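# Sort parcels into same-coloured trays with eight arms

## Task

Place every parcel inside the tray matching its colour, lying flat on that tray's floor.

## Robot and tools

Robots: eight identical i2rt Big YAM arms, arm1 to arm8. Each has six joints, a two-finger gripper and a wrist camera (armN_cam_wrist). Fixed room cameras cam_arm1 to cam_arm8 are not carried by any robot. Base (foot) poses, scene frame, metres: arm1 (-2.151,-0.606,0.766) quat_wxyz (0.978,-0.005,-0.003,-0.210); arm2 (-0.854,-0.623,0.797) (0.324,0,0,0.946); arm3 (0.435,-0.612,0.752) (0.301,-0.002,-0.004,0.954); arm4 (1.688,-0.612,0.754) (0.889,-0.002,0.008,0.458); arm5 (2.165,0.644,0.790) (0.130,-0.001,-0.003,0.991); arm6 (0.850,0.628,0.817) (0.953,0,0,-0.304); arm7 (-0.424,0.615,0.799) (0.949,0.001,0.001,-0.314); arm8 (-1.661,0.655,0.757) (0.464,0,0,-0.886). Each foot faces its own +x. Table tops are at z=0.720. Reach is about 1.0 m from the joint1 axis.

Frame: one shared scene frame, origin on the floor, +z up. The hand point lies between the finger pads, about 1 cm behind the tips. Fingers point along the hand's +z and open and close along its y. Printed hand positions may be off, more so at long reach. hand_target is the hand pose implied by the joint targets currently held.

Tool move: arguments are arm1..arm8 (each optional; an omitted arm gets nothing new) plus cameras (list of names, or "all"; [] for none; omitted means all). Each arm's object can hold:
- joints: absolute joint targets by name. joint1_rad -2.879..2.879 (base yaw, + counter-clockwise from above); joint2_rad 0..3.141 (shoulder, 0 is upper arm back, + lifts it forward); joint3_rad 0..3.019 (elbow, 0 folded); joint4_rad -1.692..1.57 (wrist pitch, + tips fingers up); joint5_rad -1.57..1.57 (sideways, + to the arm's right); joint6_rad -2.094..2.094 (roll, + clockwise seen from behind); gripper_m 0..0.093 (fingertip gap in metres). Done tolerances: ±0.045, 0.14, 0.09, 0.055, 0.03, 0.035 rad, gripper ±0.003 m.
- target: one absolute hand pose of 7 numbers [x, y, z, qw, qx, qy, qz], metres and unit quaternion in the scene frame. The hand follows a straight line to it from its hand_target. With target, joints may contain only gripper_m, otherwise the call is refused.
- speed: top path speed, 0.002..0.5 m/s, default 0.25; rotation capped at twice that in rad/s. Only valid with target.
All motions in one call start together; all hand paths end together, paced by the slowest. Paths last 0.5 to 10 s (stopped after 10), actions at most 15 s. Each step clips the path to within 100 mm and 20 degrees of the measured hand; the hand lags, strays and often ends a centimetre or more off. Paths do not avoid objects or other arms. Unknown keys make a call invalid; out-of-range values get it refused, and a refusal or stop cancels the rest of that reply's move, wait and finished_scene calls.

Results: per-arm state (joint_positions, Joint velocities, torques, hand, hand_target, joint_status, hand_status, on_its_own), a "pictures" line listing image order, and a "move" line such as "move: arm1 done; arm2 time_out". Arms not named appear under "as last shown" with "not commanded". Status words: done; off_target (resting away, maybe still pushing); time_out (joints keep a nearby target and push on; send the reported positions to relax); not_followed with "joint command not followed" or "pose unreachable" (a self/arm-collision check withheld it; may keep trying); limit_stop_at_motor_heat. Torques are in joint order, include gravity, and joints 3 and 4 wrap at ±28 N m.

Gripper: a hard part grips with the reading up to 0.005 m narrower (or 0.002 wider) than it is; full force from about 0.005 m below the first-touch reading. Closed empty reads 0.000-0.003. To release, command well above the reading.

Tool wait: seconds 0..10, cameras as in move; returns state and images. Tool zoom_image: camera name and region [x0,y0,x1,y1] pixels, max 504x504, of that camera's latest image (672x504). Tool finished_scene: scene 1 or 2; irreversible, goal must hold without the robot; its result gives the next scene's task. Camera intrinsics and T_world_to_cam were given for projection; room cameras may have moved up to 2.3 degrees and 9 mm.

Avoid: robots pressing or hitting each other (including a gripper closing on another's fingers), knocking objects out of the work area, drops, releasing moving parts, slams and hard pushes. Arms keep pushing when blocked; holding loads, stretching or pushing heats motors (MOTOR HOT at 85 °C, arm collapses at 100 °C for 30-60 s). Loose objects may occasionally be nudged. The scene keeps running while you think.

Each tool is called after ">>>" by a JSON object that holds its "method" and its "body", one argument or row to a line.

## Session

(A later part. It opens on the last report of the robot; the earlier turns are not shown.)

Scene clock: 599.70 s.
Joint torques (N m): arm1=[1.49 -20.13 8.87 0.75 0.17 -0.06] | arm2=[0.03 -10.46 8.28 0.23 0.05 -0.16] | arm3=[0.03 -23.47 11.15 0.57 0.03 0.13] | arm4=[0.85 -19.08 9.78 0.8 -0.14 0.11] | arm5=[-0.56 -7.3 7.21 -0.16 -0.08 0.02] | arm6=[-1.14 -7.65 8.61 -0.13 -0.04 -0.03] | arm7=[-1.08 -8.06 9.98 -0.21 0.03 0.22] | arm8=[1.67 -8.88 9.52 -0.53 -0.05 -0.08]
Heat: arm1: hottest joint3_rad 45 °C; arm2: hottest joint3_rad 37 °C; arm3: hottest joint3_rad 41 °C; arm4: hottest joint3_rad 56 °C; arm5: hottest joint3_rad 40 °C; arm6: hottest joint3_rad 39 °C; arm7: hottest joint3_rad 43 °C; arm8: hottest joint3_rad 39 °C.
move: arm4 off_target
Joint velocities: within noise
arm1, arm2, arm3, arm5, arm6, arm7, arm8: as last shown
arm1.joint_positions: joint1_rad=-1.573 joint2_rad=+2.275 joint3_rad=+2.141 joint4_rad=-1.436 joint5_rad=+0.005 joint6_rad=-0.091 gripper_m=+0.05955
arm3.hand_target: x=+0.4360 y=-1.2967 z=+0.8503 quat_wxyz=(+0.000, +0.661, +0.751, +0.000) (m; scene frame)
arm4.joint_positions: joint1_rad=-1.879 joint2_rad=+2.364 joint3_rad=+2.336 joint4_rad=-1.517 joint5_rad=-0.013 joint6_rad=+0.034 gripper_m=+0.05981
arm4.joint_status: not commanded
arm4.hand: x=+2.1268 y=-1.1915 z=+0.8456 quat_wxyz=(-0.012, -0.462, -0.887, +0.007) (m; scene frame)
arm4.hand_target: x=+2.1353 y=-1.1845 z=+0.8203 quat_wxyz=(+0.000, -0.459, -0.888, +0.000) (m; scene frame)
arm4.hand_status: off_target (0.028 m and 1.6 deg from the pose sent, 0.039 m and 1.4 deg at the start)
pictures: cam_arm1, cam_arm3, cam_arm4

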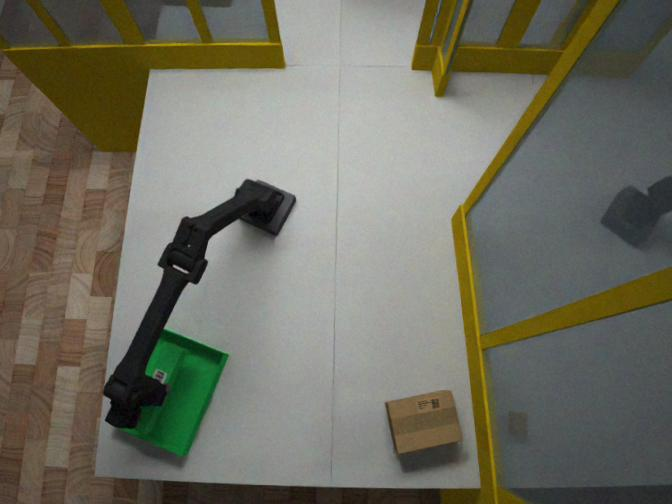

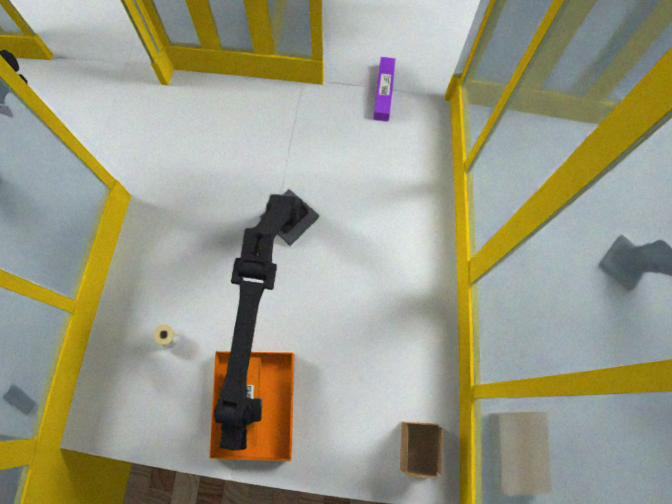

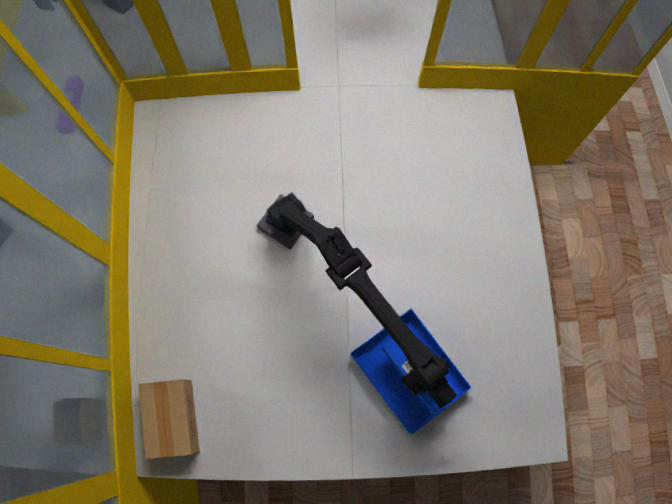

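>>> {"method": "move", "body": {
  "arm1": {"target":[-2.448,-1.249,0.79,0,0.8141,0.5807,0],"speed":0.1},
  "arm3": {"target":[0.436,-1.308,0.80,0,0.661,0.751,0],"speed":0.1},
  "arm4": {"target":[2.136,-1.185,0.785,0,0.4594,0.8882,0],"speed":0.1},
  "cameras": []
}}

>>> {"method": "move", "body": {
  "arm1": {"target":[-2.448,-1.249,0.765,0,0.8141,0.5807,0],"speed":0.06},
  "arm3": {"target":[0.436,-1.308,0.77,0,0.661,0.751,0],"speed":0.06},
  "arm4": {"target":[2.136,-1.185,0.76,0,0.4594,0.8882,0],"speed":0.06},
  "cameras": ["arm1_cam_wrist","arm3_cam_wrist","arm4_cam_wrist"]
}}

Scene clock: 627.20 s.
Joint torques (N m): arm1=[1.2 -21.3 8.51 0.79 0.18 -0.04] | arm2=[0.03 -10.46 8.29 0.21 0.05 -0.16] | arm3=[0.21 -24.59 9.58 0.59 0.01 0.12] | arm4=[0.91 -19.37 10.02 0.77 -0.14 0.12] | arm5=[-0.97 -7.65 7.15 0.06 -0.11 -0.03] | arm6=[-1.2 -7.59 8.59 -0.14 -0.04 -0.03] | arm7=[-1.2 -8 10.06 -0.23 0.03 0.2] | arm8=[1.79 -8.7 9.51 -0.5 -0.05 -0.11]
Heat: arm1: hottest joint3_rad 42 °C; arm2: hottest joint3_rad 37 °C; arm3: hottest joint3_rad 39 °C; arm4: hottest joint3_rad 51 °C; arm5: hottest joint3_rad 40 °C; arm6: hottest joint3_rad 39 °C; arm7: hottest joint3_rad 43 °C; arm8: hottest joint3_rad 39 °C.
move: arm1 off_target; arm3 done; arm4 off_target
Joint velocities: within noise
arm1.joint_positions: joint1_rad=-1.573 joint2_rad=+2.340 joint3_rad=+2.131 joint4_rad=-1.365 joint5_rad=+0.005 joint6_rad=-0.091 gripper_m=+0.05955
arm1.joint_status: not commanded
arm1.hand: x=-2.4447 y=-1.2489 z=+0.8019 quat_wxyz=(-0.002, -0.815, -0.579, +0.002) (m; scene frame)
arm1.hand_target: x=-2.4478 y=-1.2488 z=+0.7901 quat_wxyz=(+0.000, -0.814, -0.581, +0.000) (m; scene frame)
arm1.hand_status: off_target (0.012 m and 0.4 deg from the pose sent, 0.061 m and 0.5 deg at the start)
arm2, arm5, arm6, arm7, arm8: as last shown
arm3.joint_positions: joint1_rad=+2.177 joint2_rad=+2.279 joint3_rad=+2.075 joint4_rad=-1.380 joint5_rad=+0.002 joint6_rad=-0.140 gripper_m=+0.05872
arm3.joint_status: not commanded
arm3.hand: x=+0.4312 y=-1.3026 z=+0.7985 quat_wxyz=(-0.005, +0.658, +0.753, +0.008) (m; scene frame)
arm3.hand_target: x=+0.4359 y=-1.3080 z=+0.8001 quat_wxyz=(+0.000, +0.661, +0.751, +0.000) (m; scene frame)
arm3.hand_status: done (0.007 m and 1.2 deg from the pose sent, 0.054 m and 1.5 deg at the start)
arm4.joint_positions: joint1_rad=-1.878 joint2_rad=+2.382 joint3_rad=+2.270 joint4_rad=-1.438 joint5_rad=-0.013 joint6_rad=+0.035 gripper_m=+0.05981
arm4.joint_status: not commanded
arm4.hand: x=+2.1270 y=-1.1915 z=+0.8072 quat_wxyz=(-0.009, -0.462, -0.887, +0.005) (m; scene frame)
arm4.hand_target: x=+2.1355 y=-1.1844 z=+0.7854 quat_wxyz=(+0.000, -0.459, -0.888, +0.000) (m; scene frame)
arm4.hand_status: off_target (0.025 m and 1.2 deg from the pose sent, 0.062 m and 1.6 deg at the start)
arm8.hand: x=-1.7632 y=+0.2877 z=+1.0737 quat_wxyz=(-0.007, -0.709, -0.705, +0.011) (m; scene frame)
arm8.hand_target: x=-1.7630 y=+0.2900 z=+1.0700 quat_wxyz=(-0.001, -0.707, -0.707, +0.002) (m; scene frame)
pictures: none
No camera images: "cameras" was empty.

Scene clock: 628.37 s.
Joint torques (N m): arm1=[1.32 -20.66 7.92 0.7 0.17 -0.05] | arm2=[0.03 -10.46 8.28 0.23 0.06 -0.16] | arm3=[0.15 -24.64 9.13 0.59 0.02 0.12] | arm4=[0.85 -19.31 9.87 0.77 -0.14 0.12] | arm5=[-0.79 -7.24 7.05 -0.09 -0.08 0] | arm6=[-1.2 -7.47 8.59 -0.13 -0.04 -0.03] | arm7=[-1.08 -8.06 10.02 -0.23 0.03 0.21] | arm8=[1.85 -8.94 9.52 -0.49 -0.06 -0.09]
Heat: arm1: hottest joint3_rad 42 °C; arm2: hottest joint3_rad 37 °C; arm3: hottest joint3_rad 39 °C; arm4: hottest joint3_rad 51 °C; arm5: hottest joint3_rad 40 °C; arm6: hottest joint3_rad 39 °C; arm7: hottest joint3_rad 43 °C; arm8: hottest joint3_rad 39 °C.
move: arm1 off_target; arm3 done; arm4 off_target
Joint velocities: within noise
arm1.joint_positions: joint1_rad=-1.573 joint2_rad=+2.354 joint3_rad=+2.108 joint4_rad=-1.315 joint5_rad=+0.005 joint6_rad=-0.091 gripper_m=+0.05955
arm1.joint_status: not commanded
arm1.hand: x=-2.4459 y=-1.2519 z=+0.7834 quat_wxyz=(-0.005, -0.815, -0.579, +0.007) (m; scene frame)
arm1.hand_target: x=-2.4478 y=-1.2487 z=+0.7653 quat_wxyz=(+0.000, -0.814, -0.581, +0.000) (m; scene frame)
arm1.hand_status: off_target (0.019 m and 1.0 deg from the pose sent, 0.037 m and 0.4 deg at the start)
arm2, arm5, arm7, arm8: as last shown
arm3.joint_positions: joint1_rad=+2.177 joint2_rad=+2.296 joint3_rad=+2.039 joint4_rad=-1.319 joint5_rad=+0.002 joint6_rad=-0.140 gripper_m=+0.05872
arm3.joint_status: not commanded
arm3.hand: x=+0.4313 y=-1.3040 z=+0.7736 quat_wxyz=(-0.002, +0.658, +0.753, +0.005) (m; scene frame)
arm3.hand_target: x=+0.4359 y=-1.3079 z=+0.7702 quat_wxyz=(+0.000, +0.661, +0.751, +0.000) (m; scene frame)
arm3.hand_status: done (0.007 m and 0.8 deg from the pose sent, 0.029 m and 1.2 deg at the start)
arm4.joint_positions: joint1_rad=-1.878 joint2_rad=+2.398 joint3_rad=+2.235 joint4_rad=-1.386 joint5_rad=-0.013 joint6_rad=+0.035 gripper_m=+0.05981
arm4.joint_status: not commanded
arm4.hand: x=+2.1276 y=-1.1924 z=+0.7832 quat_wxyz=(-0.010, -0.462, -0.887, +0.006) (m; scene frame)
arm4.hand_target: x=+2.1354 y=-1.1844 z=+0.7603 quat_wxyz=(+0.000, -0.459, -0.888, +0.000) (m; scene frame)
arm4.hand_status: off_target (0.026 m and 1.3 deg from the pose sent, 0.048 m and 1.2 deg at the start)
arm6.joint_positions: joint1_rad=-1.150 joint2_rad=+1.324 joint3_rad=+1.274 joint4_rad=-1.521 joint5_rad=+0.001 joint6_rad=-0.211 gripper_m=+0.09286
arm6.joint_status: not commanded
arm6.hand: x=+0.7761 y=+0.2593 z=+1.0662 quat_wxyz=(+0.001, -0.702, -0.712, +0.000) (m; scene frame)
arm6.hand_target: x=+0.7740 y=+0.2620 z=+1.0700 quat_wxyz=(+0.000, -0.707, -0.707, +0.000) (m; scene frame)
arm6.hand_status: not commanded
pictures: arm1_cam_wrist, arm3_cam_wrist, arm4_cam_wrist
camera_calibration:
arm1_cam_wrist: T_world_to_cam=[[-0.939187, 0.343358, -0.00577433, -1.86167], [0.281393, 0.779115, 0.560177, 1.22949], [0.19684, 0.524486, -0.828353, 1.91359], [0, 0, 0, 1]] pos_world=[-2.4711, -1.32234, 0.885643]
arm3_cam_wrist: T_world_to_cam=[[-0.991539, -0.129739, 0.00424639, 0.254113], [-0.102269, 0.800905, 0.589993, 0.637902], [-0.0799462, 0.584567, -0.807397, 1.54534], [0, 0, 0, 1]] pos_world=[0.440745, -1.38128, 0.870263]
arm4_cam_wrist: T_world_to_cam=[[-0.811542, -0.584135, 0.013618, 1.0169], [-0.476647, 0.675328, 0.562797, 1.38332], [-0.337946, 0.450242, -0.826483, 2.02811], [0, 0, 0, 1]] pos_world=[2.17, -1.25333, 0.88382]

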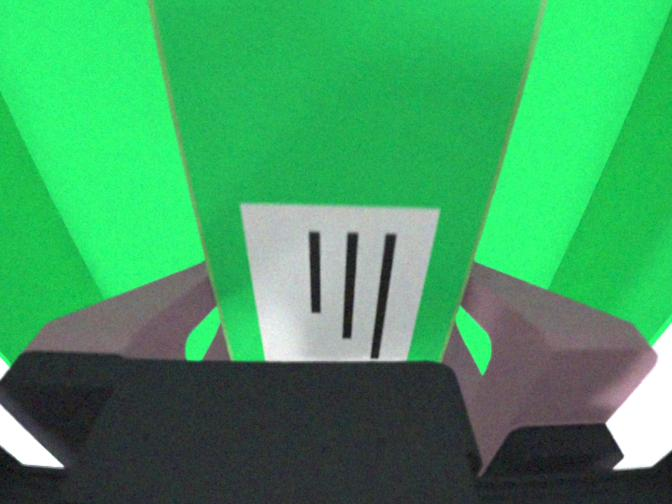

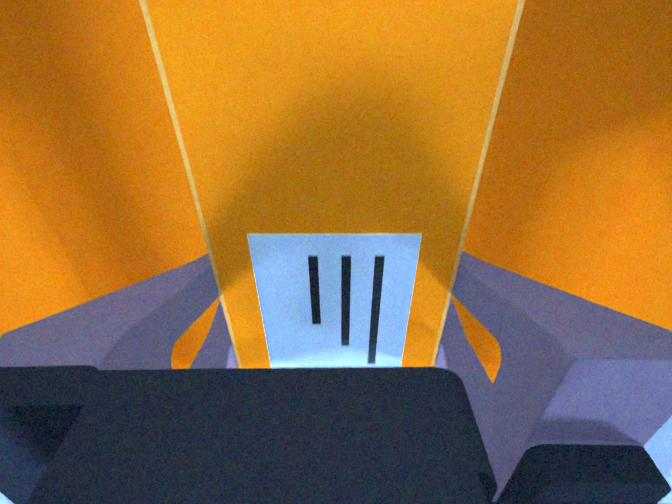

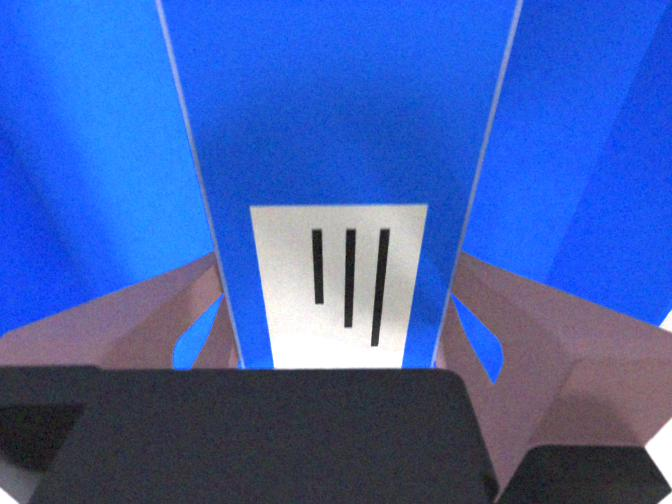

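>>> {"method": "move", "body": {
  "arm1": {"target":[-2.446,-1.247,0.752,0,0.8141,0.5807,0],"speed":0.06},
  "arm3": {"target":[0.436,-1.308,0.762,0,0.661,0.751,0],"speed":0.06},
  "arm4": {"target":[2.136,-1.185,0.745,0,0.4594,0.8882,0],"speed":0.06},
  "cameras": []
}}

>>> {"method": "move", "body": {
  "arm1": {"target":[-2.446,-1.247,0.747,0,0.8141,0.5807,0],"speed":0.06},
  "arm3": {"target":[0.436,-1.308,0.757,0,0.661,0.751,0],"speed":0.06},
  "arm4": {"target":[2.136,-1.185,0.739,0,0.4594,0.8882,0],"speed":0.06},
  "cameras": ["arm1_cam_wrist"]
}}

Scene clock: 638.63 s.
Joint torques (N m): arm1=[1.32 -20.54 7.75 0.84 0.14 -0.08] | arm2=[0.03 -10.46 8.28 0.23 0.06 -0.16] | arm3=[0.21 -24.41 9.01 0.55 0.02 0.11] | arm4=[0.79 -19.31 9.7 0.79 -0.14 0.12] | arm5=[-1.26 -7.36 7.09 -0.09 -0.07 -0.05] | arm6=[-1.2 -7.59 8.59 -0.14 -0.04 -0.03] | arm7=[-1.08 -8 10.04 -0.27 0.03 0.21] | arm8=[1.9 -8.88 9.52 -0.55 -0.06 -0.11]
Heat: arm1: hottest joint3_rad 42 °C; arm2: hottest joint3_rad 37 °C; arm3: hottest joint2_rad 38 °C; arm4: hottest joint3_rad 50 °C; arm5: hottest joint3_rad 40 °C; arm6: hottest joint3_rad 39 °C; arm7: hottest joint3_rad 43 °C; arm8: hottest joint3_rad 39 °C.
move: arm1 off_target; arm3 done; arm4 off_target
Joint velocities: within noise
arm1.joint_positions: joint1_rad=-1.573 joint2_rad=+2.355 joint3_rad=+2.081 joint4_rad=-1.283 joint5_rad=+0.005 joint6_rad=-0.091 gripper_m=+0.05955
arm1.joint_status: not commanded
arm1.hand: x=-2.4453 y=-1.2507 z=+0.7728 quat_wxyz=(-0.007, -0.815, -0.579, +0.009) (m; scene frame)
arm1.hand_target: x=-2.4457 y=-1.2466 z=+0.7523 quat_wxyz=(+0.000, -0.814, -0.581, +0.000) (m; scene frame)
arm1.hand_status: off_target (0.021 m and 1.3 deg from the pose sent, 0.032 m and 1.0 deg at the start)
arm2.joint_positions: joint1_rad=-2.019 joint2_rad=+1.315 joint3_rad=+1.339 joint4_rad=-1.572 joint5_rad=+0.000 joint6_rad=+0.470 gripper_m=+0.09289
arm2.joint_status: not commanded
arm2.hand: x=-0.5143 y=-0.4547 z=+1.0748 quat_wxyz=(-0.010, -0.004, -1.000, -0.005) (m; scene frame)
arm2.hand_target: x=-0.5151 y=-0.4560 z=+1.0701 quat_wxyz=(+0.000, +0.000, -1.000, +0.000) (m; scene frame)
arm2.hand_status: not commanded
arm3.joint_positions: joint1_rad=+2.177 joint2_rad=+2.299 joint3_rad=+2.031 joint4_rad=-1.303 joint5_rad=+0.002 joint6_rad=-0.140 gripper_m=+0.05872
arm3.joint_status: not commanded
arm3.hand: x=+0.4313 y=-1.3049 z=+0.7687 quat_wxyz=(+0.000, +0.658, +0.753, +0.003) (m; scene frame)
arm3.hand_target: x=+0.4359 y=-1.3078 z=+0.7621 quat_wxyz=(+0.000, +0.661, +0.751, +0.000) (m; scene frame)
arm3.hand_status: done (0.009 m and 0.6 deg from the pose sent, 0.013 m and 0.8 deg at the start)
arm4.joint_positions: joint1_rad=-1.877 joint2_rad=+2.409 joint3_rad=+2.219 joint4_rad=-1.357 joint5_rad=-0.013 joint6_rad=+0.036 gripper_m=+0.05981
arm4.joint_status: not commanded
arm4.hand: x=+2.1283 y=-1.1932 z=+0.7697 quat_wxyz=(-0.011, -0.462, -0.887, +0.006) (m; scene frame)
arm4.hand_target: x=+2.1355 y=-1.1844 z=+0.7456 quat_wxyz=(+0.000, -0.459, -0.888, +0.000) (m; scene frame)
arm4.hand_status: off_target (0.027 m and 1.5 deg from the pose sent, 0.040 m and 1.3 deg at the start)
arm5, arm6, arm7: as last shown
arm8.joint_positions: joint1_rad=+0.336 joint2_rad=+1.328 joint3_rad=+1.452 joint4_rad=-1.670 joint5_rad=-0.001 joint6_rad=-0.264 gripper_m=+0.09290
arm8.joint_status: not commanded
arm8.hand: x=-1.7632 y=+0.2877 z=+1.0737 quat_wxyz=(-0.007, -0.709, -0.705, +0.011) (m; scene frame)
arm8.hand_target: x=-1.7630 y=+0.2900 z=+1.0700 quat_wxyz=(-0.001, -0.707, -0.707, +0.002) (m; scene frame)
arm8.hand_status: not commanded
pictures: none
No camera images: "cameras" was empty.

Scene clock: 639.60 s.
Joint torques (N m): arm1=[1.03 -20.54 7.64 0.85 0.15 -0.05] | arm2=[0.09 -10.46 8.28 0.23 0.06 -0.16] | arm3=[0.03 -24.41 9.01 0.59 0.03 0.11] | arm4=[0.79 -19.25 9.59 0.8 -0.14 0.12] | arm5=[-0.85 -7.36 7.12 -0.17 -0.05 0] | arm6=[-1.2 -7.53 8.59 -0.14 -0.04 -0.03] | arm7=[-1.14 -8 9.99 -0.18 0.04 0.2] | arm8=[1.85 -8.82 9.47 -0.55 -0.06 -0.09]
Heat: arm1: hottest joint3_rad 42 °C; arm2: hottest joint3_rad 37 °C; arm3: hottest joint2_rad 38 °C; arm4: hottest joint3_rad 50 °C; arm5: hottest joint3_rad 40 °C; arm6: hottest joint3_rad 39 °C; arm7: hottest joint3_rad 43 °C; arm8: hottest joint3_rad 39 °C.
move: arm1 off_target; arm3 done; arm4 off_target
Joint velocities: within noise
arm1.joint_positions: joint1_rad=-1.573 joint2_rad=+2.361 joint3_rad=+2.076 joint4_rad=-1.274 joint5_rad=+0.005 joint6_rad=-0.091 gripper_m=+0.05955
arm1.joint_status: not commanded
arm1.hand: x=-2.4452 y=-1.2506 z=+0.7673 quat_wxyz=(-0.006, -0.815, -0.579, +0.008) (m; scene frame)
arm1.hand_target: x=-2.4457 y=-1.2466 z=+0.7473 quat_wxyz=(+0.000, -0.814, -0.581, +0.000) (m; scene frame)
arm1.hand_status: off_target (0.021 m and 1.2 deg from the pose sent, 0.026 m and 1.3 deg at the start)
arm2, arm6, arm8: as last shown
arm3.joint_positions: joint1_rad=+2.177 joint2_rad=+2.304 joint3_rad=+2.026 joint4_rad=-1.293 joint5_rad=+0.002 joint6_rad=-0.140 gripper_m=+0.05872
arm3.joint_status: not commanded
arm3.hand: x=+0.4314 y=-1.3049 z=+0.7631 quat_wxyz=(+0.000, +0.658, +0.753, +0.003) (m; scene frame)
arm3.hand_target: x=+0.4359 y=-1.3079 z=+0.7570 quat_wxyz=(+0.000, +0.661, +0.751, +0.000) (m; scene frame)
arm3.hand_status: done (0.008 m and 0.6 deg from the pose sent, 0.013 m and 0.6 deg at the start)
arm4.joint_positions: joint1_rad=-1.877 joint2_rad=+2.413 joint3_rad=+2.214 joint4_rad=-1.346 joint5_rad=-0.013 joint6_rad=+0.036 gripper_m=+0.05981
arm4.joint_status: not commanded
arm4.hand: x=+2.1287 y=-1.1938 z=+0.7651 quat_wxyz=(-0.012, -0.462, -0.887, +0.007) (m; scene frame)
arm4.hand_target: x=+2.1353 y=-1.1844 z=+0.7395 quat_wxyz=(+0.000, -0.459, -0.888, +0.000) (m; scene frame)
arm4.hand_status: off_target (0.028 m and 1.6 deg from the pose sent, 0.033 m and 1.5 deg at the start)
arm5.joint_positions: joint1_rad=+1.563 joint2_rad=+1.326 joint3_rad=+1.362 joint4_rad=-1.589 joint5_rad=+0.000 joint6_rad=-0.272 gripper_m=+0.09285
arm5.joint_status: not commanded
arm5.hand: x=+2.0616 y=+0.2742 z=+1.0699 quat_wxyz=(+0.004, +0.706, +0.708, -0.004) (m; scene frame)
arm5.hand_target: x=+2.0620 y=+0.2751 z=+1.0700 quat_wxyz=(+0.000, +0.707, +0.707, +0.000) (m; scene frame)
arm5.hand_status: not commanded
arm7.joint_positions: joint1_rad=-1.015 joint2_rad=+1.277 joint3_rad=+1.293 joint4_rad=-1.539 joint5_rad=-0.003 joint6_rad=-0.102 gripper_m=+0.09397
arm7.joint_status: not commanded
arm7.hand: x=-0.4545 y=+0.2447 z=+1.0711 quat_wxyz=(-0.015, -0.700, -0.714, +0.016) (m; scene frame)
arm7.hand_target: x=-0.4580 y=+0.2479 z=+1.0693 quat_wxyz=(-0.009, -0.707, -0.707, +0.011) (m; scene frame)
arm7.hand_status: not commanded
pictures: arm1_cam_wrist
camera_calibration:
arm1_cam_wrist: T_world_to_cam=[[-0.939203, 0.343319, -0.00550525, -1.86189], [0.282175, 0.780869, 0.557334, 1.24358], [0.195642, 0.521896, -0.83027, 1.89479], [0, 0, 0, 1]] pos_world=[-2.4703, -1.32073, 0.869844]

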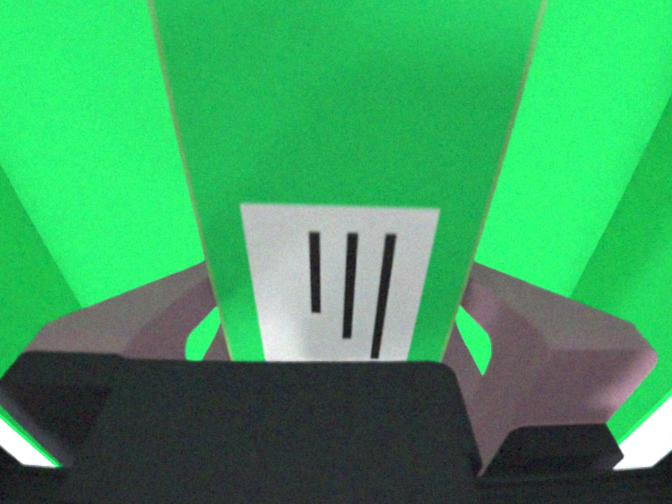

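>>> {"method": "move", "body": {
  "arm1": {"target":[-2.446,-1.247,0.743,0,0.8141,0.5807,0],"speed":0.06},
  "arm3": {"target":[0.436,-1.307,0.757,0,0.661,0.751,0],"speed":0.06},
  "arm4": {"target":[2.134,-1.185,0.734,0,0.4594,0.8882,0],"speed":0.06},
  "cameras": []
}}

>>> {"method": "move", "body": {
  "arm1": {"joints":{"gripper_m":0.07}},
  "arm3": {"joints":{"gripper_m":0.07}},
  "arm4": {"joints":{"gripper_m":0.07}},
  "cameras": ["arm1_cam_wrist","arm3_cam_wrist","arm4_cam_wrist"]
}}

Scene clock: 647.60 s.
Joint torques (N m): arm1=[1.03 -20.48 7.5 0.83 0.15 -0.06] | arm2=[0.03 -10.46 8.28 0.21 0.05 -0.16] | arm3=[0.21 -24.64 8.94 0.61 0.01 0.12] | arm4=[0.67 -19.19 9.35 0.95 -0.14 0.1] | arm5=[-0.73 -7.53 7.1 -0.09 -0.05 -0.05] | arm6=[-1.2 -7.59 8.59 -0.14 -0.04 -0.03] | arm7=[-0.97 -7.94 10.04 -0.23 0.03 0.21] | arm8=[1.67 -8.64 9.48 -0.5 -0.07 -0.11]
Heat: arm1: hottest joint3_rad 41 °C; arm2: hottest joint3_rad 37 °C; arm3: hottest joint2_rad 39 °C; arm4: hottest joint3_rad 50 °C; arm5: hottest joint3_rad 40 °C; arm6: hottest joint3_rad 39 °C; arm7: hottest joint3_rad 43 °C; arm8: hottest joint3_rad 39 °C.
move: arm1 off_target; arm3 done; arm4 off_target
Joint velocities: within noise
arm1.joint_positions: joint1_rad=-1.573 joint2_rad=+2.364 joint3_rad=+2.076 joint4_rad=-1.266 joint5_rad=+0.005 joint6_rad=-0.091 gripper_m=+0.05955
arm1.joint_status: not commanded
arm1.hand: x=-2.4458 y=-1.2519 z=+0.7653 quat_wxyz=(-0.007, -0.815, -0.579, +0.010) (m; scene frame)
arm1.hand_target: x=-2.4457 y=-1.2465 z=+0.7433 quat_wxyz=(+0.000, -0.814, -0.581, +0.000) (m; scene frame)
arm1.hand_status: off_target (0.023 m and 1.4 deg from the pose sent, 0.025 m and 1.2 deg at the start)
arm2, arm5, arm6, arm7, arm8: as last shown
arm3.joint_positions: joint1_rad=+2.177 joint2_rad=+2.304 joint3_rad=+2.022 joint4_rad=-1.290 joint5_rad=+0.002 joint6_rad=-0.140 gripper_m=+0.05872
arm3.joint_status: not commanded
arm3.hand: x=+0.4314 y=-1.3038 z=+0.7615 quat_wxyz=(-0.001, +0.658, +0.753, +0.004) (m; scene frame)
arm3.hand_target: x=+0.4359 y=-1.3068 z=+0.7569 quat_wxyz=(+0.000, +0.661, +0.751, +0.000) (m; scene frame)
arm3.hand_status: done (0.007 m and 0.7 deg from the pose sent, 0.008 m and 0.6 deg at the start)
arm4.joint_positions: joint1_rad=-1.877 joint2_rad=+2.413 joint3_rad=+2.203 joint4_rad=-1.336 joint5_rad=-0.013 joint6_rad=+0.036 gripper_m=+0.05981
arm4.joint_status: not commanded
arm4.hand: x=+2.1280 y=-1.1930 z=+0.7611 quat_wxyz=(-0.011, -0.462, -0.887, +0.007) (m; scene frame)
arm4.hand_target: x=+2.1333 y=-1.1844 z=+0.7346 quat_wxyz=(+0.000, -0.459, -0.888, +0.000) (m; scene frame)
arm4.hand_status: off_target (0.029 m and 1.5 deg from the pose sent, 0.033 m and 1.6 deg at the start)
arm8.hand: x=-1.7632 y=+0.2878 z=+1.0736 quat_wxyz=(-0.007, -0.709, -0.705, +0.011) (m; scene frame)
arm8.hand_target: x=-1.7630 y=+0.2901 z=+1.0698 quat_wxyz=(-0.001, -0.707, -0.707, +0.002) (m; scene frame)
pictures: none
No camera images: "cameras" was empty.

Scene clock: 648.10 s.
Joint torques (N m): arm1=[1.38 -20.19 7.42 0.8 0.16 -0.07] | arm2=[0.09 -10.4 8.28 0.21 0.05 -0.16] | arm3=[0.21 -24.7 8.91 0.59 0.02 0.12] | arm4=[0.62 -19.19 9.37 0.76 -0.14 0.1] | arm5=[-0.44 -7.3 7.13 -0.1 -0.12 -0.03] | arm6=[-1.2 -7.59 8.59 -0.16 -0.03 -0.03] | arm7=[-1.26 -8 10.04 -0.21 0.03 0.22] | arm8=[1.9 -8.82 9.57 -0.51 -0.06 -0.1]
Heat: arm1: hottest joint3_rad 41 °C; arm2: hottest joint3_rad 37 °C; arm3: hottest joint2_rad 39 °C; arm4: hottest joint3_rad 50 °C; arm5: hottest joint3_rad 40 °C; arm6: hottest joint3_rad 39 °C; arm7: hottest joint3_rad 43 °C; arm8: hottest joint3_rad 39 °C.
move: arm1 done; arm3 done; arm4 done
Joint velocities: within noise
arm1.joint_positions: joint1_rad=-1.573 joint2_rad=+2.364 joint3_rad=+2.076 joint4_rad=-1.266 joint5_rad=+0.005 joint6_rad=-0.091 gripper_m=+0.06980
arm1.joint_status: all done
arm1.hand: x=-2.4458 y=-1.2519 z=+0.7653 quat_wxyz=(-0.007, -0.815, -0.579, +0.010) (m; scene frame)
arm1.hand_target: x=-2.4457 y=-1.2465 z=+0.7433 quat_wxyz=(+0.000, -0.814, -0.581, +0.000) (m; scene frame)
arm1.hand_status: not commanded
arm2, arm5, arm6, arm7, arm8: as last shown
arm3.joint_positions: joint1_rad=+2.177 joint2_rad=+2.304 joint3_rad=+2.022 joint4_rad=-1.290 joint5_rad=+0.002 joint6_rad=-0.140 gripper_m=+0.06989
arm3.joint_status: all done
arm3.hand: x=+0.4314 y=-1.3038 z=+0.7615 quat_wxyz=(-0.001, +0.658, +0.753, +0.004) (m; scene frame)
arm3.hand_target: x=+0.4359 y=-1.3068 z=+0.7569 quat_wxyz=(+0.000, +0.661, +0.751, +0.000) (m; scene frame)
arm3.hand_status: not commanded
arm4.joint_positions: joint1_rad=-1.877 joint2_rad=+2.413 joint3_rad=+2.203 joint4_rad=-1.332 joint5_rad=-0.013 joint6_rad=+0.036 gripper_m=+0.06983
arm4.joint_status: all done
arm4.hand: x=+2.1285 y=-1.1936 z=+0.7609 quat_wxyz=(-0.013, -0.462, -0.887, +0.007) (m; scene frame)
arm4.hand_target: x=+2.1333 y=-1.1844 z=+0.7346 quat_wxyz=(+0.000, -0.459, -0.888, +0.000) (m; scene frame)
arm4.hand_status: not commanded
arm8.hand: x=-1.7632 y=+0.2877 z=+1.0737 quat_wxyz=(-0.007, -0.709, -0.705, +0.011) (m; scene frame)
arm8.hand_target: x=-1.7630 y=+0.2900 z=+1.0700 quat_wxyz=(-0.001, -0.707, -0.707, +0.002) (m; scene frame)
pictures: arm1_cam_wrist, arm3_cam_wrist, arm4_cam_wrist
camera_calibration:
arm1_cam_wrist: T_world_to_cam=[[-0.939192, 0.343353, -0.00520433, -1.86215], [0.283184, 0.783004, 0.553815, 1.25376], [0.194229, 0.518665, -0.832623, 1.88811], [0, 0, 0, 1]] pos_world=[-2.47069, -1.32162, 0.868046]
arm3_cam_wrist: T_world_to_cam=[[-0.99154, -0.129721, 0.00454237, 0.253987], [-0.102263, 0.802253, 0.588161, 0.648033], [-0.0799409, 0.58272, -0.808731, 1.53409], [0, 0, 0, 1]] pos_world=[0.440745, -1.38088, 0.858364]
arm4_cam_wrist: T_world_to_cam=[[-0.811782, -0.583805, 0.0135167, 1.01813], [-0.478833, 0.67871, 0.556841, 1.41036], [-0.33426, 0.445561, -0.830509, 2.00013], [0, 0, 0, 1]] pos_world=[2.17039, -1.25402, 0.862023]

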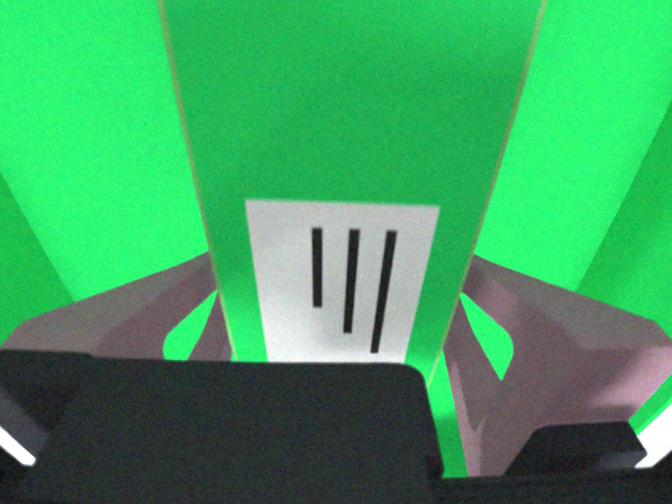

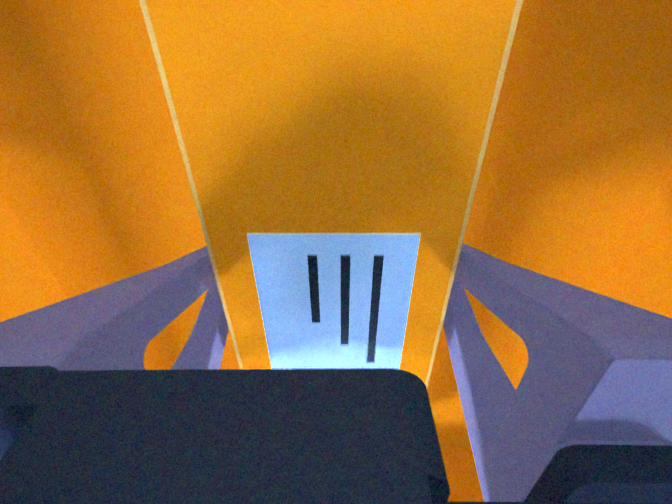

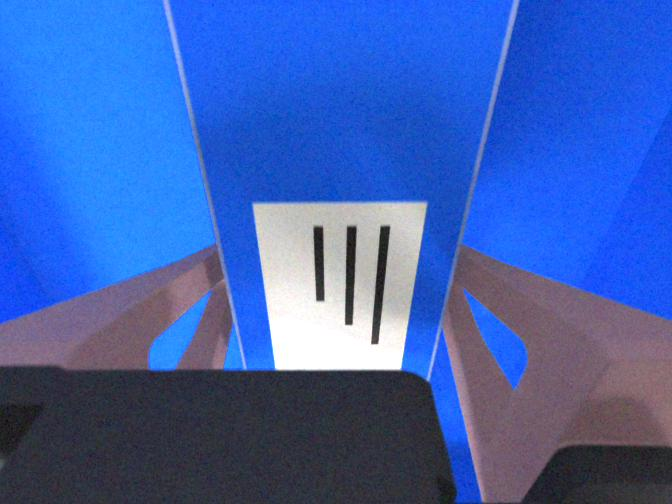

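>>> {"method": "move", "body": {
  "arm1": {"joints":{"gripper_m":0.085}},
  "arm3": {"joints":{"gripper_m":0.085}},
  "arm4": {"joints":{"gripper_m":0.085}},
  "cameras": []
}}

>>> {"method": "move", "body": {
  "arm1": {"target":[-2.446,-1.252,0.9,0,0.8141,0.5807,0],"speed":0.15},
  "arm3": {"target":[0.431,-1.31,0.9,0,0.661,0.751,0],"speed":0.15},
  "arm4": {"target":[2.13,-1.198,0.9,0,0.4594,0.8882,0],"speed":0.15},
  "cameras": []
}}

>>> {"method": "move", "body": {
  "arm1": {"target":[-2.30,-0.947,1.07,0,0.8141,0.5807,0],"speed":0.3},
  "arm3": {"target":[0.43,-0.985,1.07,0,0.661,0.751,0],"joints":{"gripper_m":0.093},"speed":0.3},
  "arm4": {"target":[1.91,-0.908,1.07,0,0.4594,0.8882,0],"speed":0.3},
  "cameras": []
}}

>>> {"method": "move", "body": {
  "arm3": {"joints":{"joint1_rad":-1.403,"joint6_rad":-0.443}},
  "cameras": []
}}

>>> {"method": "move", "body": {
  "arm3": {"target":[0.7245,0.005,0.87,0,0.7071,-0.7071,0],"speed":0.3},
  "cameras": ["arm3_cam_wrist","cam_arm1","cam_arm3","cam_arm4"]
}}

Scene clock: 664.73 s.
Joint torques (N m): arm1=[1.14 -20.6 7.46 0.7 0.17 -0.05] | arm2=[0.03 -10.46 8.28 0.21 0.06 -0.16] | arm3=[0.21 -24.64 8.88 0.61 0.02 0.12] | arm4=[0.62 -19.19 9.39 0.8 -0.14 0.1] | arm5=[-0.67 -7.36 7.2 0.01 -0.11 -0.01] | arm6=[-1.2 -7.53 8.59 -0.13 -0.04 -0.03] | arm7=[-1.08 -8 10.02 -0.18 0.03 0.2] | arm8=[1.73 -8.88 9.52 -0.51 -0.06 -0.09]
Heat: arm1: hottest joint3_rad 39 °C; arm2: hottest joint3_rad 37 °C; arm3: hottest joint2_rad 41 °C; arm4: hottest joint3_rad 50 °C; arm5: hottest joint3_rad 40 °C; arm6: hottest joint3_rad 39 °C; arm7: hottest joint3_rad 43 °C; arm8: hottest joint3_rad 39 °C.
move: arm1 done; arm3 done; arm4 done
Joint velocities: within noise
arm1.joint_positions: joint1_rad=-1.573 joint2_rad=+2.364 joint3_rad=+2.076 joint4_rad=-1.266 joint5_rad=+0.005 joint6_rad=-0.091 gripper_m=+0.08478
arm1.joint_status: all done
arm1.hand: x=-2.4458 y=-1.2519 z=+0.7653 quat_wxyz=(-0.007, -0.815, -0.579, +0.010) (m; scene frame)
arm1.hand_target: x=-2.4457 y=-1.2465 z=+0.7433 quat_wxyz=(+0.000, -0.814, -0.581, +0.000) (m; scene frame)
arm1.hand_status: not commanded
arm2, arm5, arm6, arm7, arm8: as last shown
arm3.joint_positions: joint1_rad=+2.177 joint2_rad=+2.304 joint3_rad=+2.022 joint4_rad=-1.290 joint5_rad=+0.002 joint6_rad=-0.140 gripper_m=+0.08487
arm3.joint_status: all done
arm3.hand: x=+0.4314 y=-1.3038 z=+0.7615 quat_wxyz=(-0.001, +0.658, +0.753, +0.004) (m; scene frame)
arm3.hand_target: x=+0.4359 y=-1.3068 z=+0.7569 quat_wxyz=(+0.000, +0.661, +0.751, +0.000) (m; scene frame)
arm3.hand_status: not commanded
arm4.joint_positions: joint1_rad=-1.877 joint2_rad=+2.413 joint3_rad=+2.203 joint4_rad=-1.332 joint5_rad=-0.013 joint6_rad=+0.036 gripper_m=+0.08480
arm4.joint_status: all done
arm4.hand: x=+2.1285 y=-1.1936 z=+0.7609 quat_wxyz=(-0.013, -0.462, -0.887, +0.007) (m; scene frame)
arm4.hand_target: x=+2.1333 y=-1.1844 z=+0.7346 quat_wxyz=(+0.000, -0.459, -0.888, +0.000) (m; scene frame)
arm4.hand_status: not commanded
arm8.hand: x=-1.7632 y=+0.2878 z=+1.0736 quat_wxyz=(-0.007, -0.709, -0.705, +0.011) (m; scene frame)
arm8.hand_target: x=-1.7630 y=+0.2901 z=+1.0698 quat_wxyz=(-0.001, -0.707, -0.707, +0.002) (m; scene frame)
pictures: none
No camera images: "cameras" was empty.

Scene clock: 666.70 s.
Joint torques (N m): arm1=[1.61 -20.95 12.63 -0.01 0.15 -0.01] | arm2=[0.09 -10.46 8.29 0.23 0.05 -0.16] | arm3=[-0.26 -26.87 14.17 -0.49 0.01 0.05] | arm4=[-1.03 -21.36 14.5 -0.24 -0.15 -0.03] | arm5=[-0.44 -7.36 6.99 -0.06 -0.1 0.01] | arm6=[-1.14 -7.59 8.59 -0.14 -0.04 -0.03] | arm7=[-0.97 -8.12 9.99 -0.18 0.05 0.21] | arm8=[1.73 -8.7 9.51 -0.51 -0.06 -0.11]
Heat: arm1: hottest joint3_rad 39 °C; arm2: hottest joint3_rad 37 °C; arm3: hottest joint2_rad 40 °C; arm4: hottest joint3_rad 50 °C; arm5: hottest joint3_rad 40 °C; arm6: hottest joint3_rad 39 °C; arm7: hottest joint3_rad 43 °C; arm8: hottest joint3_rad 39 °C.
move: arm1 off_target; arm3 off_target; arm4 off_target
Joint velocities: within noise
arm1.joint_positions: joint1_rad=-1.573 joint2_rad=+2.304 joint3_rad=+2.308 joint4_rad=-1.602 joint5_rad=+0.005 joint6_rad=-0.091 gripper_m=+0.08486
arm1.joint_status: not commanded
arm1.hand: x=-2.4426 y=-1.2426 z=+0.8937 quat_wxyz=(+0.004, -0.815, -0.579, -0.009) (m; scene frame)
arm1.hand_target: x=-2.4457 y=-1.2514 z=+0.8999 quat_wxyz=(+0.000, -0.814, -0.581, +0.000) (m; scene frame)
arm1.hand_status: off_target (0.012 m and 1.1 deg from the pose sent, 0.135 m and 1.5 deg at the start)
arm2, arm5, arm6, arm7, arm8: as last shown
arm3.joint_positions: joint1_rad=+2.177 joint2_rad=+2.270 joint3_rad=+2.231 joint4_rad=-1.592 joint5_rad=+0.002 joint6_rad=-0.140 gripper_m=+0.08494
arm3.joint_status: not commanded
arm3.hand: x=+0.4308 y=-1.2968 z=+0.8642 quat_wxyz=(-0.020, +0.657, +0.753, +0.026) (m; scene frame)
arm3.hand_target: x=+0.4309 y=-1.3082 z=+0.9000 quat_wxyz=(+0.001, +0.661, +0.751, +0.000) (m; scene frame)
arm3.hand_status: off_target (0.038 m and 3.8 deg from the pose sent, 0.139 m and 0.7 deg at the start)
arm4.joint_positions: joint1_rad=-1.877 joint2_rad=+2.405 joint3_rad=+2.510 joint4_rad=-1.684 joint5_rad=-0.013 joint6_rad=+0.033 gripper_m=+0.08488
arm4.joint_status: not commanded
arm4.hand: x=+2.1273 y=-1.1889 z=+0.8826 quat_wxyz=(+0.004, -0.461, -0.887, -0.001) (m; scene frame)
arm4.hand_target: x=+2.1292 y=-1.1970 z=+0.8999 quat_wxyz=(-0.013, -0.459, -0.888, +0.007) (m; scene frame)
arm4.hand_status: off_target (0.020 m and 0.5 deg from the pose sent, 0.139 m and 1.7 deg at the start; a joint's target at an end of its range on 25 of 59 steps)
pictures: none
No camera images: "cameras" was empty.

Scene clock: 668.93 s.
Joint torques (N m): arm1=[2.2 -7.3 7.98 -0.12 0.17 0.07] | arm2=[0.03 -10.46 8.28 0.23 0.06 -0.16] | arm3=[-0.67 -11.58 9.32 -0.2 0.03 0.03] | arm4=[-1.55 -7.3 9.63 -0.18 -0.15 -0.02] | arm5=[-0.44 -7.41 7.13 -0.17 -0.05 0] | arm6=[-1.2 -7.53 8.59 -0.13 -0.04 -0.03] | arm7=[-1.03 -8 10.02 -0.25 0.03 0.22] | arm8=[1.85 -8.59 9.52 -0.54 -0.09 -0.09]
Heat: arm1: hottest joint3_rad 39 °C; arm2: hottest joint3_rad 37 °C; arm3: hottest joint2_rad 40 °C; arm4: hottest joint3_rad 50 °C; arm5: hottest joint3_rad 40 °C; arm6: hottest joint3_rad 39 °C; arm7: hottest joint3_rad 43 °C; arm8: hottest joint3_rad 39 °C.
move: arm1 done; arm3 done; arm4 done
Joint velocities: within noise
arm1.joint_positions: joint1_rad=-1.561 joint2_rad=+1.313 joint3_rad=+1.421 joint4_rad=-1.652 joint5_rad=+0.005 joint6_rad=-0.077 gripper_m=+0.08486
arm1.joint_status: not commanded
arm1.hand: x=-2.3054 y=-0.9478 z=+1.0783 quat_wxyz=(-0.010, -0.816, -0.578, +0.014) (m; scene frame)
arm1.hand_target: x=-2.3000 y=-0.9469 z=+1.0701 quat_wxyz=(+0.000, -0.814, -0.581, +0.000) (m; scene frame)
arm1.hand_status: done (0.010 m and 2.0 deg from the pose sent, 0.373 m and 1.1 deg at the start)
arm2, arm5, arm6, arm7, arm8: as last shown
arm3.joint_positions: joint1_rad=+2.177 joint2_rad=+1.308 joint3_rad=+1.438 joint4_rad=-1.673 joint5_rad=+0.002 joint6_rad=-0.140 gripper_m=+0.09294
arm3.joint_status: all done
arm3.hand: x=+0.4311 y=-0.9883 z=+1.0672 quat_wxyz=(+0.009, +0.658, +0.753, -0.007) (m; scene frame)
arm3.hand_target: x=+0.4300 y=-0.9851 z=+1.0694 quat_wxyz=(+0.006, +0.661, +0.751, -0.007) (m; scene frame)
arm3.hand_status: done (0.004 m and 1.4 deg from the pose sent, 0.374 m and 3.8 deg at the start; a joint's target at an end of its range on 25 of 67 steps)
arm4.joint_positions: joint1_rad=-1.883 joint2_rad=+1.307 joint3_rad=+1.447 joint4_rad=-1.683 joint5_rad=-0.013 joint6_rad=+0.017 gripper_m=+0.08488
arm4.joint_status: not commanded
arm4.hand: x=+1.9160 y=-0.9071 z=+1.0753 quat_wxyz=(-0.012, -0.457, -0.890, +0.007) (m; scene frame)
arm4.hand_target: x=+1.9101 y=-0.9079 z=+1.0700 quat_wxyz=(-0.001, -0.459, -0.888, +0.000) (m; scene frame)
arm4.hand_status: done (0.008 m and 1.7 deg from the pose sent, 0.402 m and 0.5 deg at the start; a joint's target at an end of its range on 21 of 67 steps)
pictures: none
No camera images: "cameras" was empty.

Scene clock: 671.57 s.
Joint torques (N m): arm1=[2.32 -7.53 7.98 -0.09 0.17 0.07] | arm2=[0.09 -10.46 8.28 0.23 0.06 -0.16] | arm3=[-1.55 -13.16 9.28 -0.21 -0.09 -0.22] | arm4=[-1.55 -7.3 9.63 -0.18 -0.15 -0.04] | arm5=[-0.67 -7.41 7.28 0.01 -0.11 -0.04] | arm6=[-1.08 -7.59 8.61 -0.14 -0.04 -0.03] | arm7=[-1.26 -8 9.98 -0.21 0.05 0.22] | arm8=[1.73 -8.88 9.54 -0.57 -0.07 -0.11]
Heat: arm1: hottest joint3_rad 39 °C; arm2: hottest joint3_rad 37 °C; arm3: hottest joint2_rad 39 °C; arm4: hottest joint3_rad 50 °C; arm5: hottest joint3_rad 40 °C; arm6: hottest joint3_rad 39 °C; arm7: hottest joint3_rad 43 °C; arm8: hottest joint3_rad 39 °C.
move: arm3 done
Joint velocities: within noise
arm1, arm2, arm4, arm5, arm7, arm8: as last shown
arm1.hand_target: x=-2.3000 y=-0.9468 z=+1.0701 quat_wxyz=(+0.000, -0.814, -0.581, +0.000) (m; scene frame)
arm3.joint_positions: joint1_rad=-1.391 joint2_rad=+1.328 joint3_rad=+1.438 joint4_rad=-1.673 joint5_rad=+0.004 joint6_rad=-0.427 gripper_m=+0.09299
arm3.joint_status: all done
arm3.hand: x=+0.5926 y=-0.2702 z=+1.0653 quat_wxyz=(-0.009, +0.706, -0.708, +0.000) (m; scene frame)
arm3.hand_target: x=+0.5939 y=-0.2786 z=+1.0745 quat_wxyz=(-0.016, +0.707, -0.707, -0.002) (m; scene frame)
arm3.hand_status: not commanded
arm6.joint_positions: joint1_rad=-1.150 joint2_rad=+1.324 joint3_rad=+1.274 joint4_rad=-1.521 joint5_rad=+0.001 joint6_rad=-0.211 gripper_m=+0.09286
arm6.joint_status: not commanded
arm6.hand: x=+0.7761 y=+0.2593 z=+1.0662 quat_wxyz=(+0.001, -0.702, -0.712, +0.000) (m; scene frame)
arm6.hand_target: x=+0.7740 y=+0.2620 z=+1.0700 quat_wxyz=(+0.000, -0.707, -0.707, +0.000) (m; scene frame)
arm6.hand_status: not commanded
arm8.hand: x=-1.7632 y=+0.2877 z=+1.0737 quat_wxyz=(-0.007, -0.709, -0.705, +0.011) (m; scene frame)
arm8.hand_target: x=-1.7630 y=+0.2900 z=+1.0700 quat_wxyz=(-0.001, -0.707, -0.707, +0.002) (m; scene frame)
pictures: none
No camera images: "cameras" was empty.

Scene clock: 673.90 s.
Joint torques (N m): arm1=[2.43 -7.59 7.95 -0.14 0.15 0.06] | arm2=[0.03 -10.46 8.28 0.23 0.05 -0.16] | arm3=[-1.32 -24.12 14.08 -0.43 -0.31 -0.18] | arm4=[-1.55 -7.36 9.62 -0.17 -0.15 -0.03] | arm5=[-0.38 -7.77 7.15 -0.13 -0.06 -0.03] | arm6=[-1.2 -7.59 8.59 -0.14 -0.03 -0.03] | arm7=[-1.08 -8 10.03 -0.14 0.03 0.22] | arm8=[1.67 -8.59 9.54 -0.51 -0.05 -0.09]
Heat: arm1: hottest joint3_rad 39 °C; arm2: hottest joint3_rad 37 °C; arm3: hottest joint2_rad 39 °C; arm4: hottest joint3_rad 50 °C; arm5: hottest joint3_rad 40 °C; arm6: hottest joint3_rad 39 °C; arm7: hottest joint3_rad 43 °C; arm8: hottest joint3_rad 39 °C.
move: arm3 off_target
Joint velocities: within noise
arm1, arm4, arm5, arm6, arm7: as last shown
arm2.joint_positions: joint1_rad=-2.019 joint2_rad=+1.315 joint3_rad=+1.339 joint4_rad=-1.572 joint5_rad=+0.000 joint6_rad=+0.470 gripper_m=+0.09289
arm2.joint_status: not commanded
arm2.hand: x=-0.5143 y=-0.4547 z=+1.0748 quat_wxyz=(-0.010, -0.004, -1.000, -0.005) (m; scene frame)
arm2.hand_target: x=-0.5151 y=-0.4560 z=+1.0701 quat_wxyz=(+0.000, +0.000, -1.000, +0.000) (m; scene frame)
arm2.hand_status: not commanded
arm3.joint_positions: joint1_rad=-1.391 joint2_rad=+2.207 joint3_rad=+2.061 joint4_rad=-1.474 joint5_rad=+0.002 joint6_rad=-0.427 gripper_m=+0.09299
arm3.joint_status: not commanded
arm3.hand: x=+0.7141 y=-0.0062 z=+0.8507 quat_wxyz=(+0.018, +0.706, -0.708, +0.009) (m; scene frame)
arm3.hand_target: x=+0.7241 y=+0.0040 z=+0.8703 quat_wxyz=(-0.001, +0.707, -0.707, +0.000) (m; scene frame)
arm3.hand_status: off_target (0.025 m and 2.4 deg from the pose sent, 0.362 m and 1.0 deg at the start)
arm4.hand: x=+1.9160 y=-0.9071 z=+1.0753 quat_wxyz=(-0.012, -0.456, -0.890, +0.007) (m; scene frame)
arm8.joint_positions: joint1_rad=+0.336 joint2_rad=+1.328 joint3_rad=+1.452 joint4_rad=-1.670 joint5_rad=-0.001 joint6_rad=-0.264 gripper_m=+0.09290
arm8.joint_status: not commanded
arm8.hand: x=-1.7632 y=+0.2878 z=+1.0736 quat_wxyz=(-0.007, -0.709, -0.705, +0.011) (m; scene frame)
arm8.hand_target: x=-1.7630 y=+0.2901 z=+1.0698 quat_wxyz=(-0.001, -0.707, -0.707, +0.002) (m; scene frame)
arm8.hand_status: not commanded
pictures: arm3_cam_wrist, cam_arm1, cam_arm3, cam_arm4
camera_calibration:
arm3_cam_wrist: T_world_to_cam=[[0.999959, -0.00856232, -0.00285995, -0.712776], [-0.00500816, -0.789765, 0.61339, -0.517299], [-0.00751072, -0.61335, -0.789775, 0.79741], [0, 0, 0, 1]] pos_world=[0.716146, 0.0744439, 0.945042]

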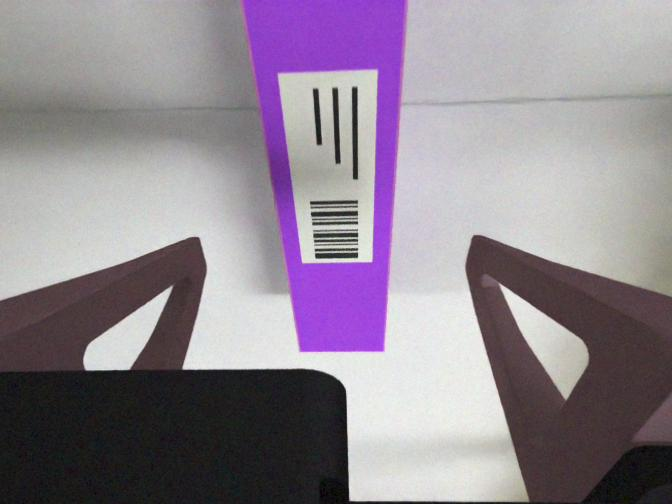

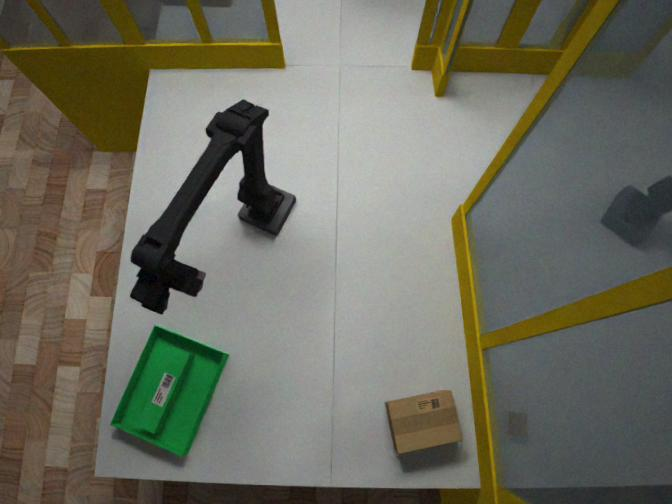

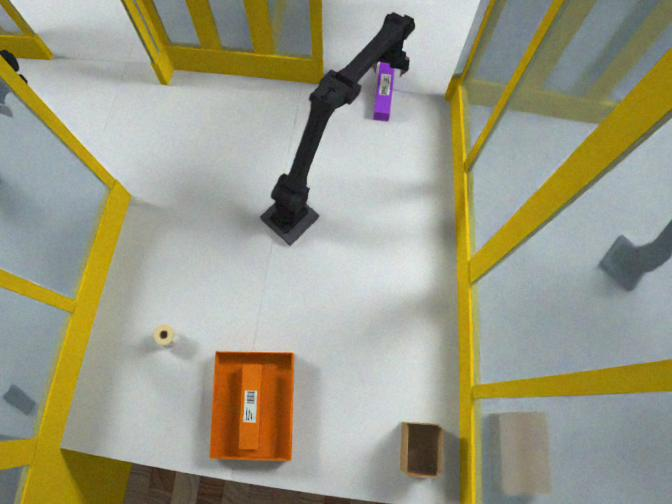

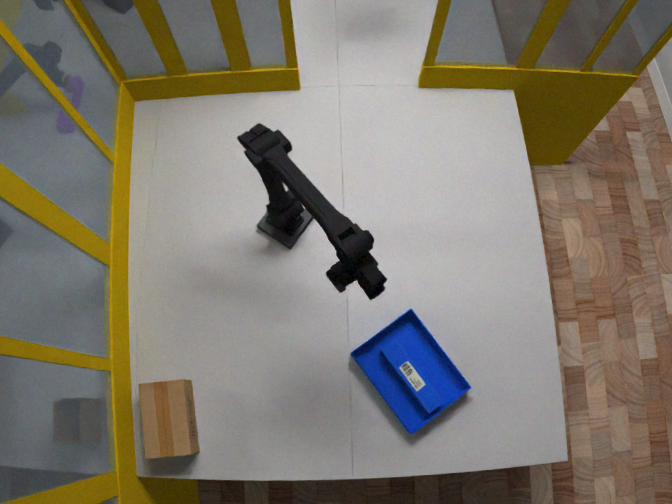

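>>> {"method": "move", "body": {
  "arm3": {"target":[0.7255,-0.012,0.79,0,0.7009,-0.7133,0],"speed":0.12},
  "cameras": []
}}

>>> {"method": "move", "body": {
  "arm3": {"target":[0.7255,-0.012,0.765,0,0.7009,-0.7133,0],"speed":0.08},
  "cameras": ["arm3_cam_wrist"]
}}

Scene clock: 686.13 s.
Joint torques (N m): arm1=[2.14 -7.53 8.06 -0.08 0.16 0.05] | arm2=[0.03 -10.46 8.28 0.23 0.05 -0.16] | arm3=[-1.79 -23.53 8.85 0.65 -0.31 -0.11] | arm4=[-1.55 -7.3 9.63 -0.17 -0.15 -0.03] | arm5=[-0.5 -7.65 7.12 0.02 -0.08 -0.02] | arm6=[-1.08 -7.53 8.59 -0.13 -0.04 -0.03] | arm7=[-1.26 -8.18 10.04 -0.17 0.03 0.21] | arm8=[1.9 -8.88 9.5 -0.51 -0.07 -0.11]
Heat: arm1: hottest joint3_rad 38 °C; arm2: hottest joint3_rad 37 °C; arm3: hottest joint2_rad 39 °C; arm4: hottest joint3_rad 50 °C; arm5: hottest joint3_rad 40 °C; arm6: hottest joint3_rad 39 °C; arm7: hottest joint3_rad 43 °C; arm8: hottest joint3_rad 39 °C.
move: arm3 off_target
Joint velocities: within noise
arm1, arm2, arm4, arm6, arm8: as last shown
arm3.joint_positions: joint1_rad=-1.396 joint2_rad=+2.207 joint3_rad=+1.912 joint4_rad=-1.291 joint5_rad=+0.002 joint6_rad=-0.427 gripper_m=+0.09299
arm3.joint_status: not commanded
arm3.hand: x=+0.7158 y=-0.0111 z=+0.7947 quat_wxyz=(+0.003, +0.704, -0.710, +0.003) (m; scene frame)
arm3.hand_target: x=+0.7254 y=-0.0122 z=+0.7899 quat_wxyz=(+0.000, +0.701, -0.713, +0.000) (m; scene frame)
arm3.hand_status: off_target (0.011 m and 0.7 deg from the pose sent, 0.062 m and 2.5 deg at the start)
arm5.joint_positions: joint1_rad=+1.563 joint2_rad=+1.326 joint3_rad=+1.362 joint4_rad=-1.589 joint5_rad=+0.000 joint6_rad=-0.272 gripper_m=+0.09285
arm5.joint_status: not commanded
arm5.hand: x=+2.0616 y=+0.2742 z=+1.0699 quat_wxyz=(+0.004, +0.706, +0.708, -0.004) (m; scene frame)
arm5.hand_target: x=+2.0620 y=+0.2751 z=+1.0700 quat_wxyz=(+0.000, +0.707, +0.707, +0.000) (m; scene frame)
arm5.hand_status: not commanded
arm7.joint_positions: joint1_rad=-1.015 joint2_rad=+1.277 joint3_rad=+1.293 joint4_rad=-1.539 joint5_rad=-0.003 joint6_rad=-0.102 gripper_m=+0.09397
arm7.joint_status: not commanded
arm7.hand: x=-0.4545 y=+0.2447 z=+1.0711 quat_wxyz=(-0.015, -0.700, -0.714, +0.016) (m; scene frame)
arm7.hand_target: x=-0.4580 y=+0.2479 z=+1.0693 quat_wxyz=(-0.009, -0.707, -0.707, +0.011) (m; scene frame)
arm7.hand_status: not commanded
pictures: none
No camera images: "cameras" was empty.

Scene clock: 687.23 s.
Joint torques (N m): arm1=[2.08 -7.36 8.01 -0.09 0.14 0.09] | arm2=[0.03 -10.46 8.28 0.21 0.05 -0.16] | arm3=[-1.73 -23.53 9.02 0.66 -0.3 -0.11] | arm4=[-1.55 -7.36 9.63 -0.18 -0.15 -0.03] | arm5=[-0.62 -7.53 7.13 -0.1 -0.09 -0.04] | arm6=[-1.2 -7.47 8.58 -0.17 -0.04 -0.03] | arm7=[-1.03 -8.06 9.99 -0.17 0.03 0.21] | arm8=[2.02 -8.76 9.52 -0.47 -0.07 -0.08]
Heat: arm1: hottest joint3_rad 38 °C; arm2: hottest joint3_rad 37 °C; arm3: hottest joint2_rad 39 °C; arm4: hottest joint3_rad 50 °C; arm5: hottest joint3_rad 40 °C; arm6: hottest joint3_rad 39 °C; arm7: hottest joint3_rad 43 °C; arm8: hottest joint3_rad 39 °C.
move: arm3 off_target
Joint velocities: within noise
arm1, arm2, arm4, arm5, arm6, arm7, arm8: as last shown
arm3.joint_positions: joint1_rad=-1.396 joint2_rad=+2.227 joint3_rad=+1.883 joint4_rad=-1.240 joint5_rad=+0.002 joint6_rad=-0.427 gripper_m=+0.09299
arm3.joint_status: not commanded
arm3.hand: x=+0.7159 y=-0.0111 z=+0.7712 quat_wxyz=(+0.002, +0.704, -0.710, +0.003) (m; scene frame)
arm3.hand_target: x=+0.7254 y=-0.0122 z=+0.7651 quat_wxyz=(+0.000, +0.701, -0.713, +0.000) (m; scene frame)
arm3.hand_status: off_target (0.011 m and 0.6 deg from the pose sent, 0.031 m and 0.7 deg at the start)
arm8.hand: x=-1.7632 y=+0.2877 z=+1.0737 quat_wxyz=(-0.007, -0.709, -0.705, +0.011) (m; scene frame)
arm8.hand_target: x=-1.7630 y=+0.2900 z=+1.0700 quat_wxyz=(-0.001, -0.707, -0.707, +0.002) (m; scene frame)
pictures: arm3_cam_wrist
camera_calibration:
arm3_cam_wrist: T_world_to_cam=[[0.99984, -0.0139867, 0.0111782, -0.725713], [-0.0178858, -0.808916, 0.587652, -0.443541], [0.000822849, -0.587758, -0.809036, 0.740766], [0, 0, 0, 1]] pos_world=[0.717054, 0.0664536, 0.868066]

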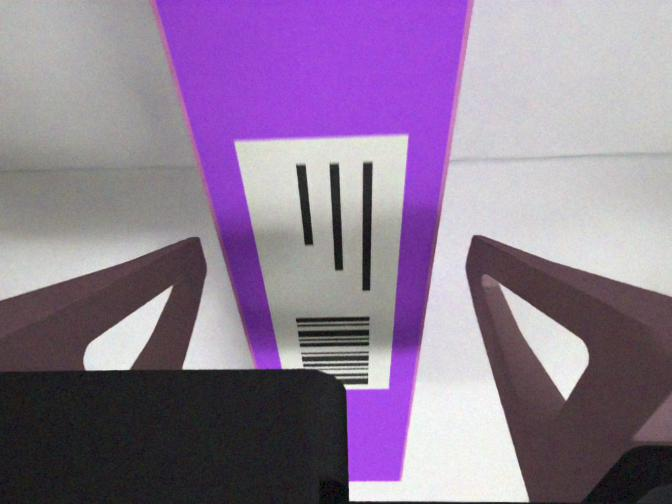

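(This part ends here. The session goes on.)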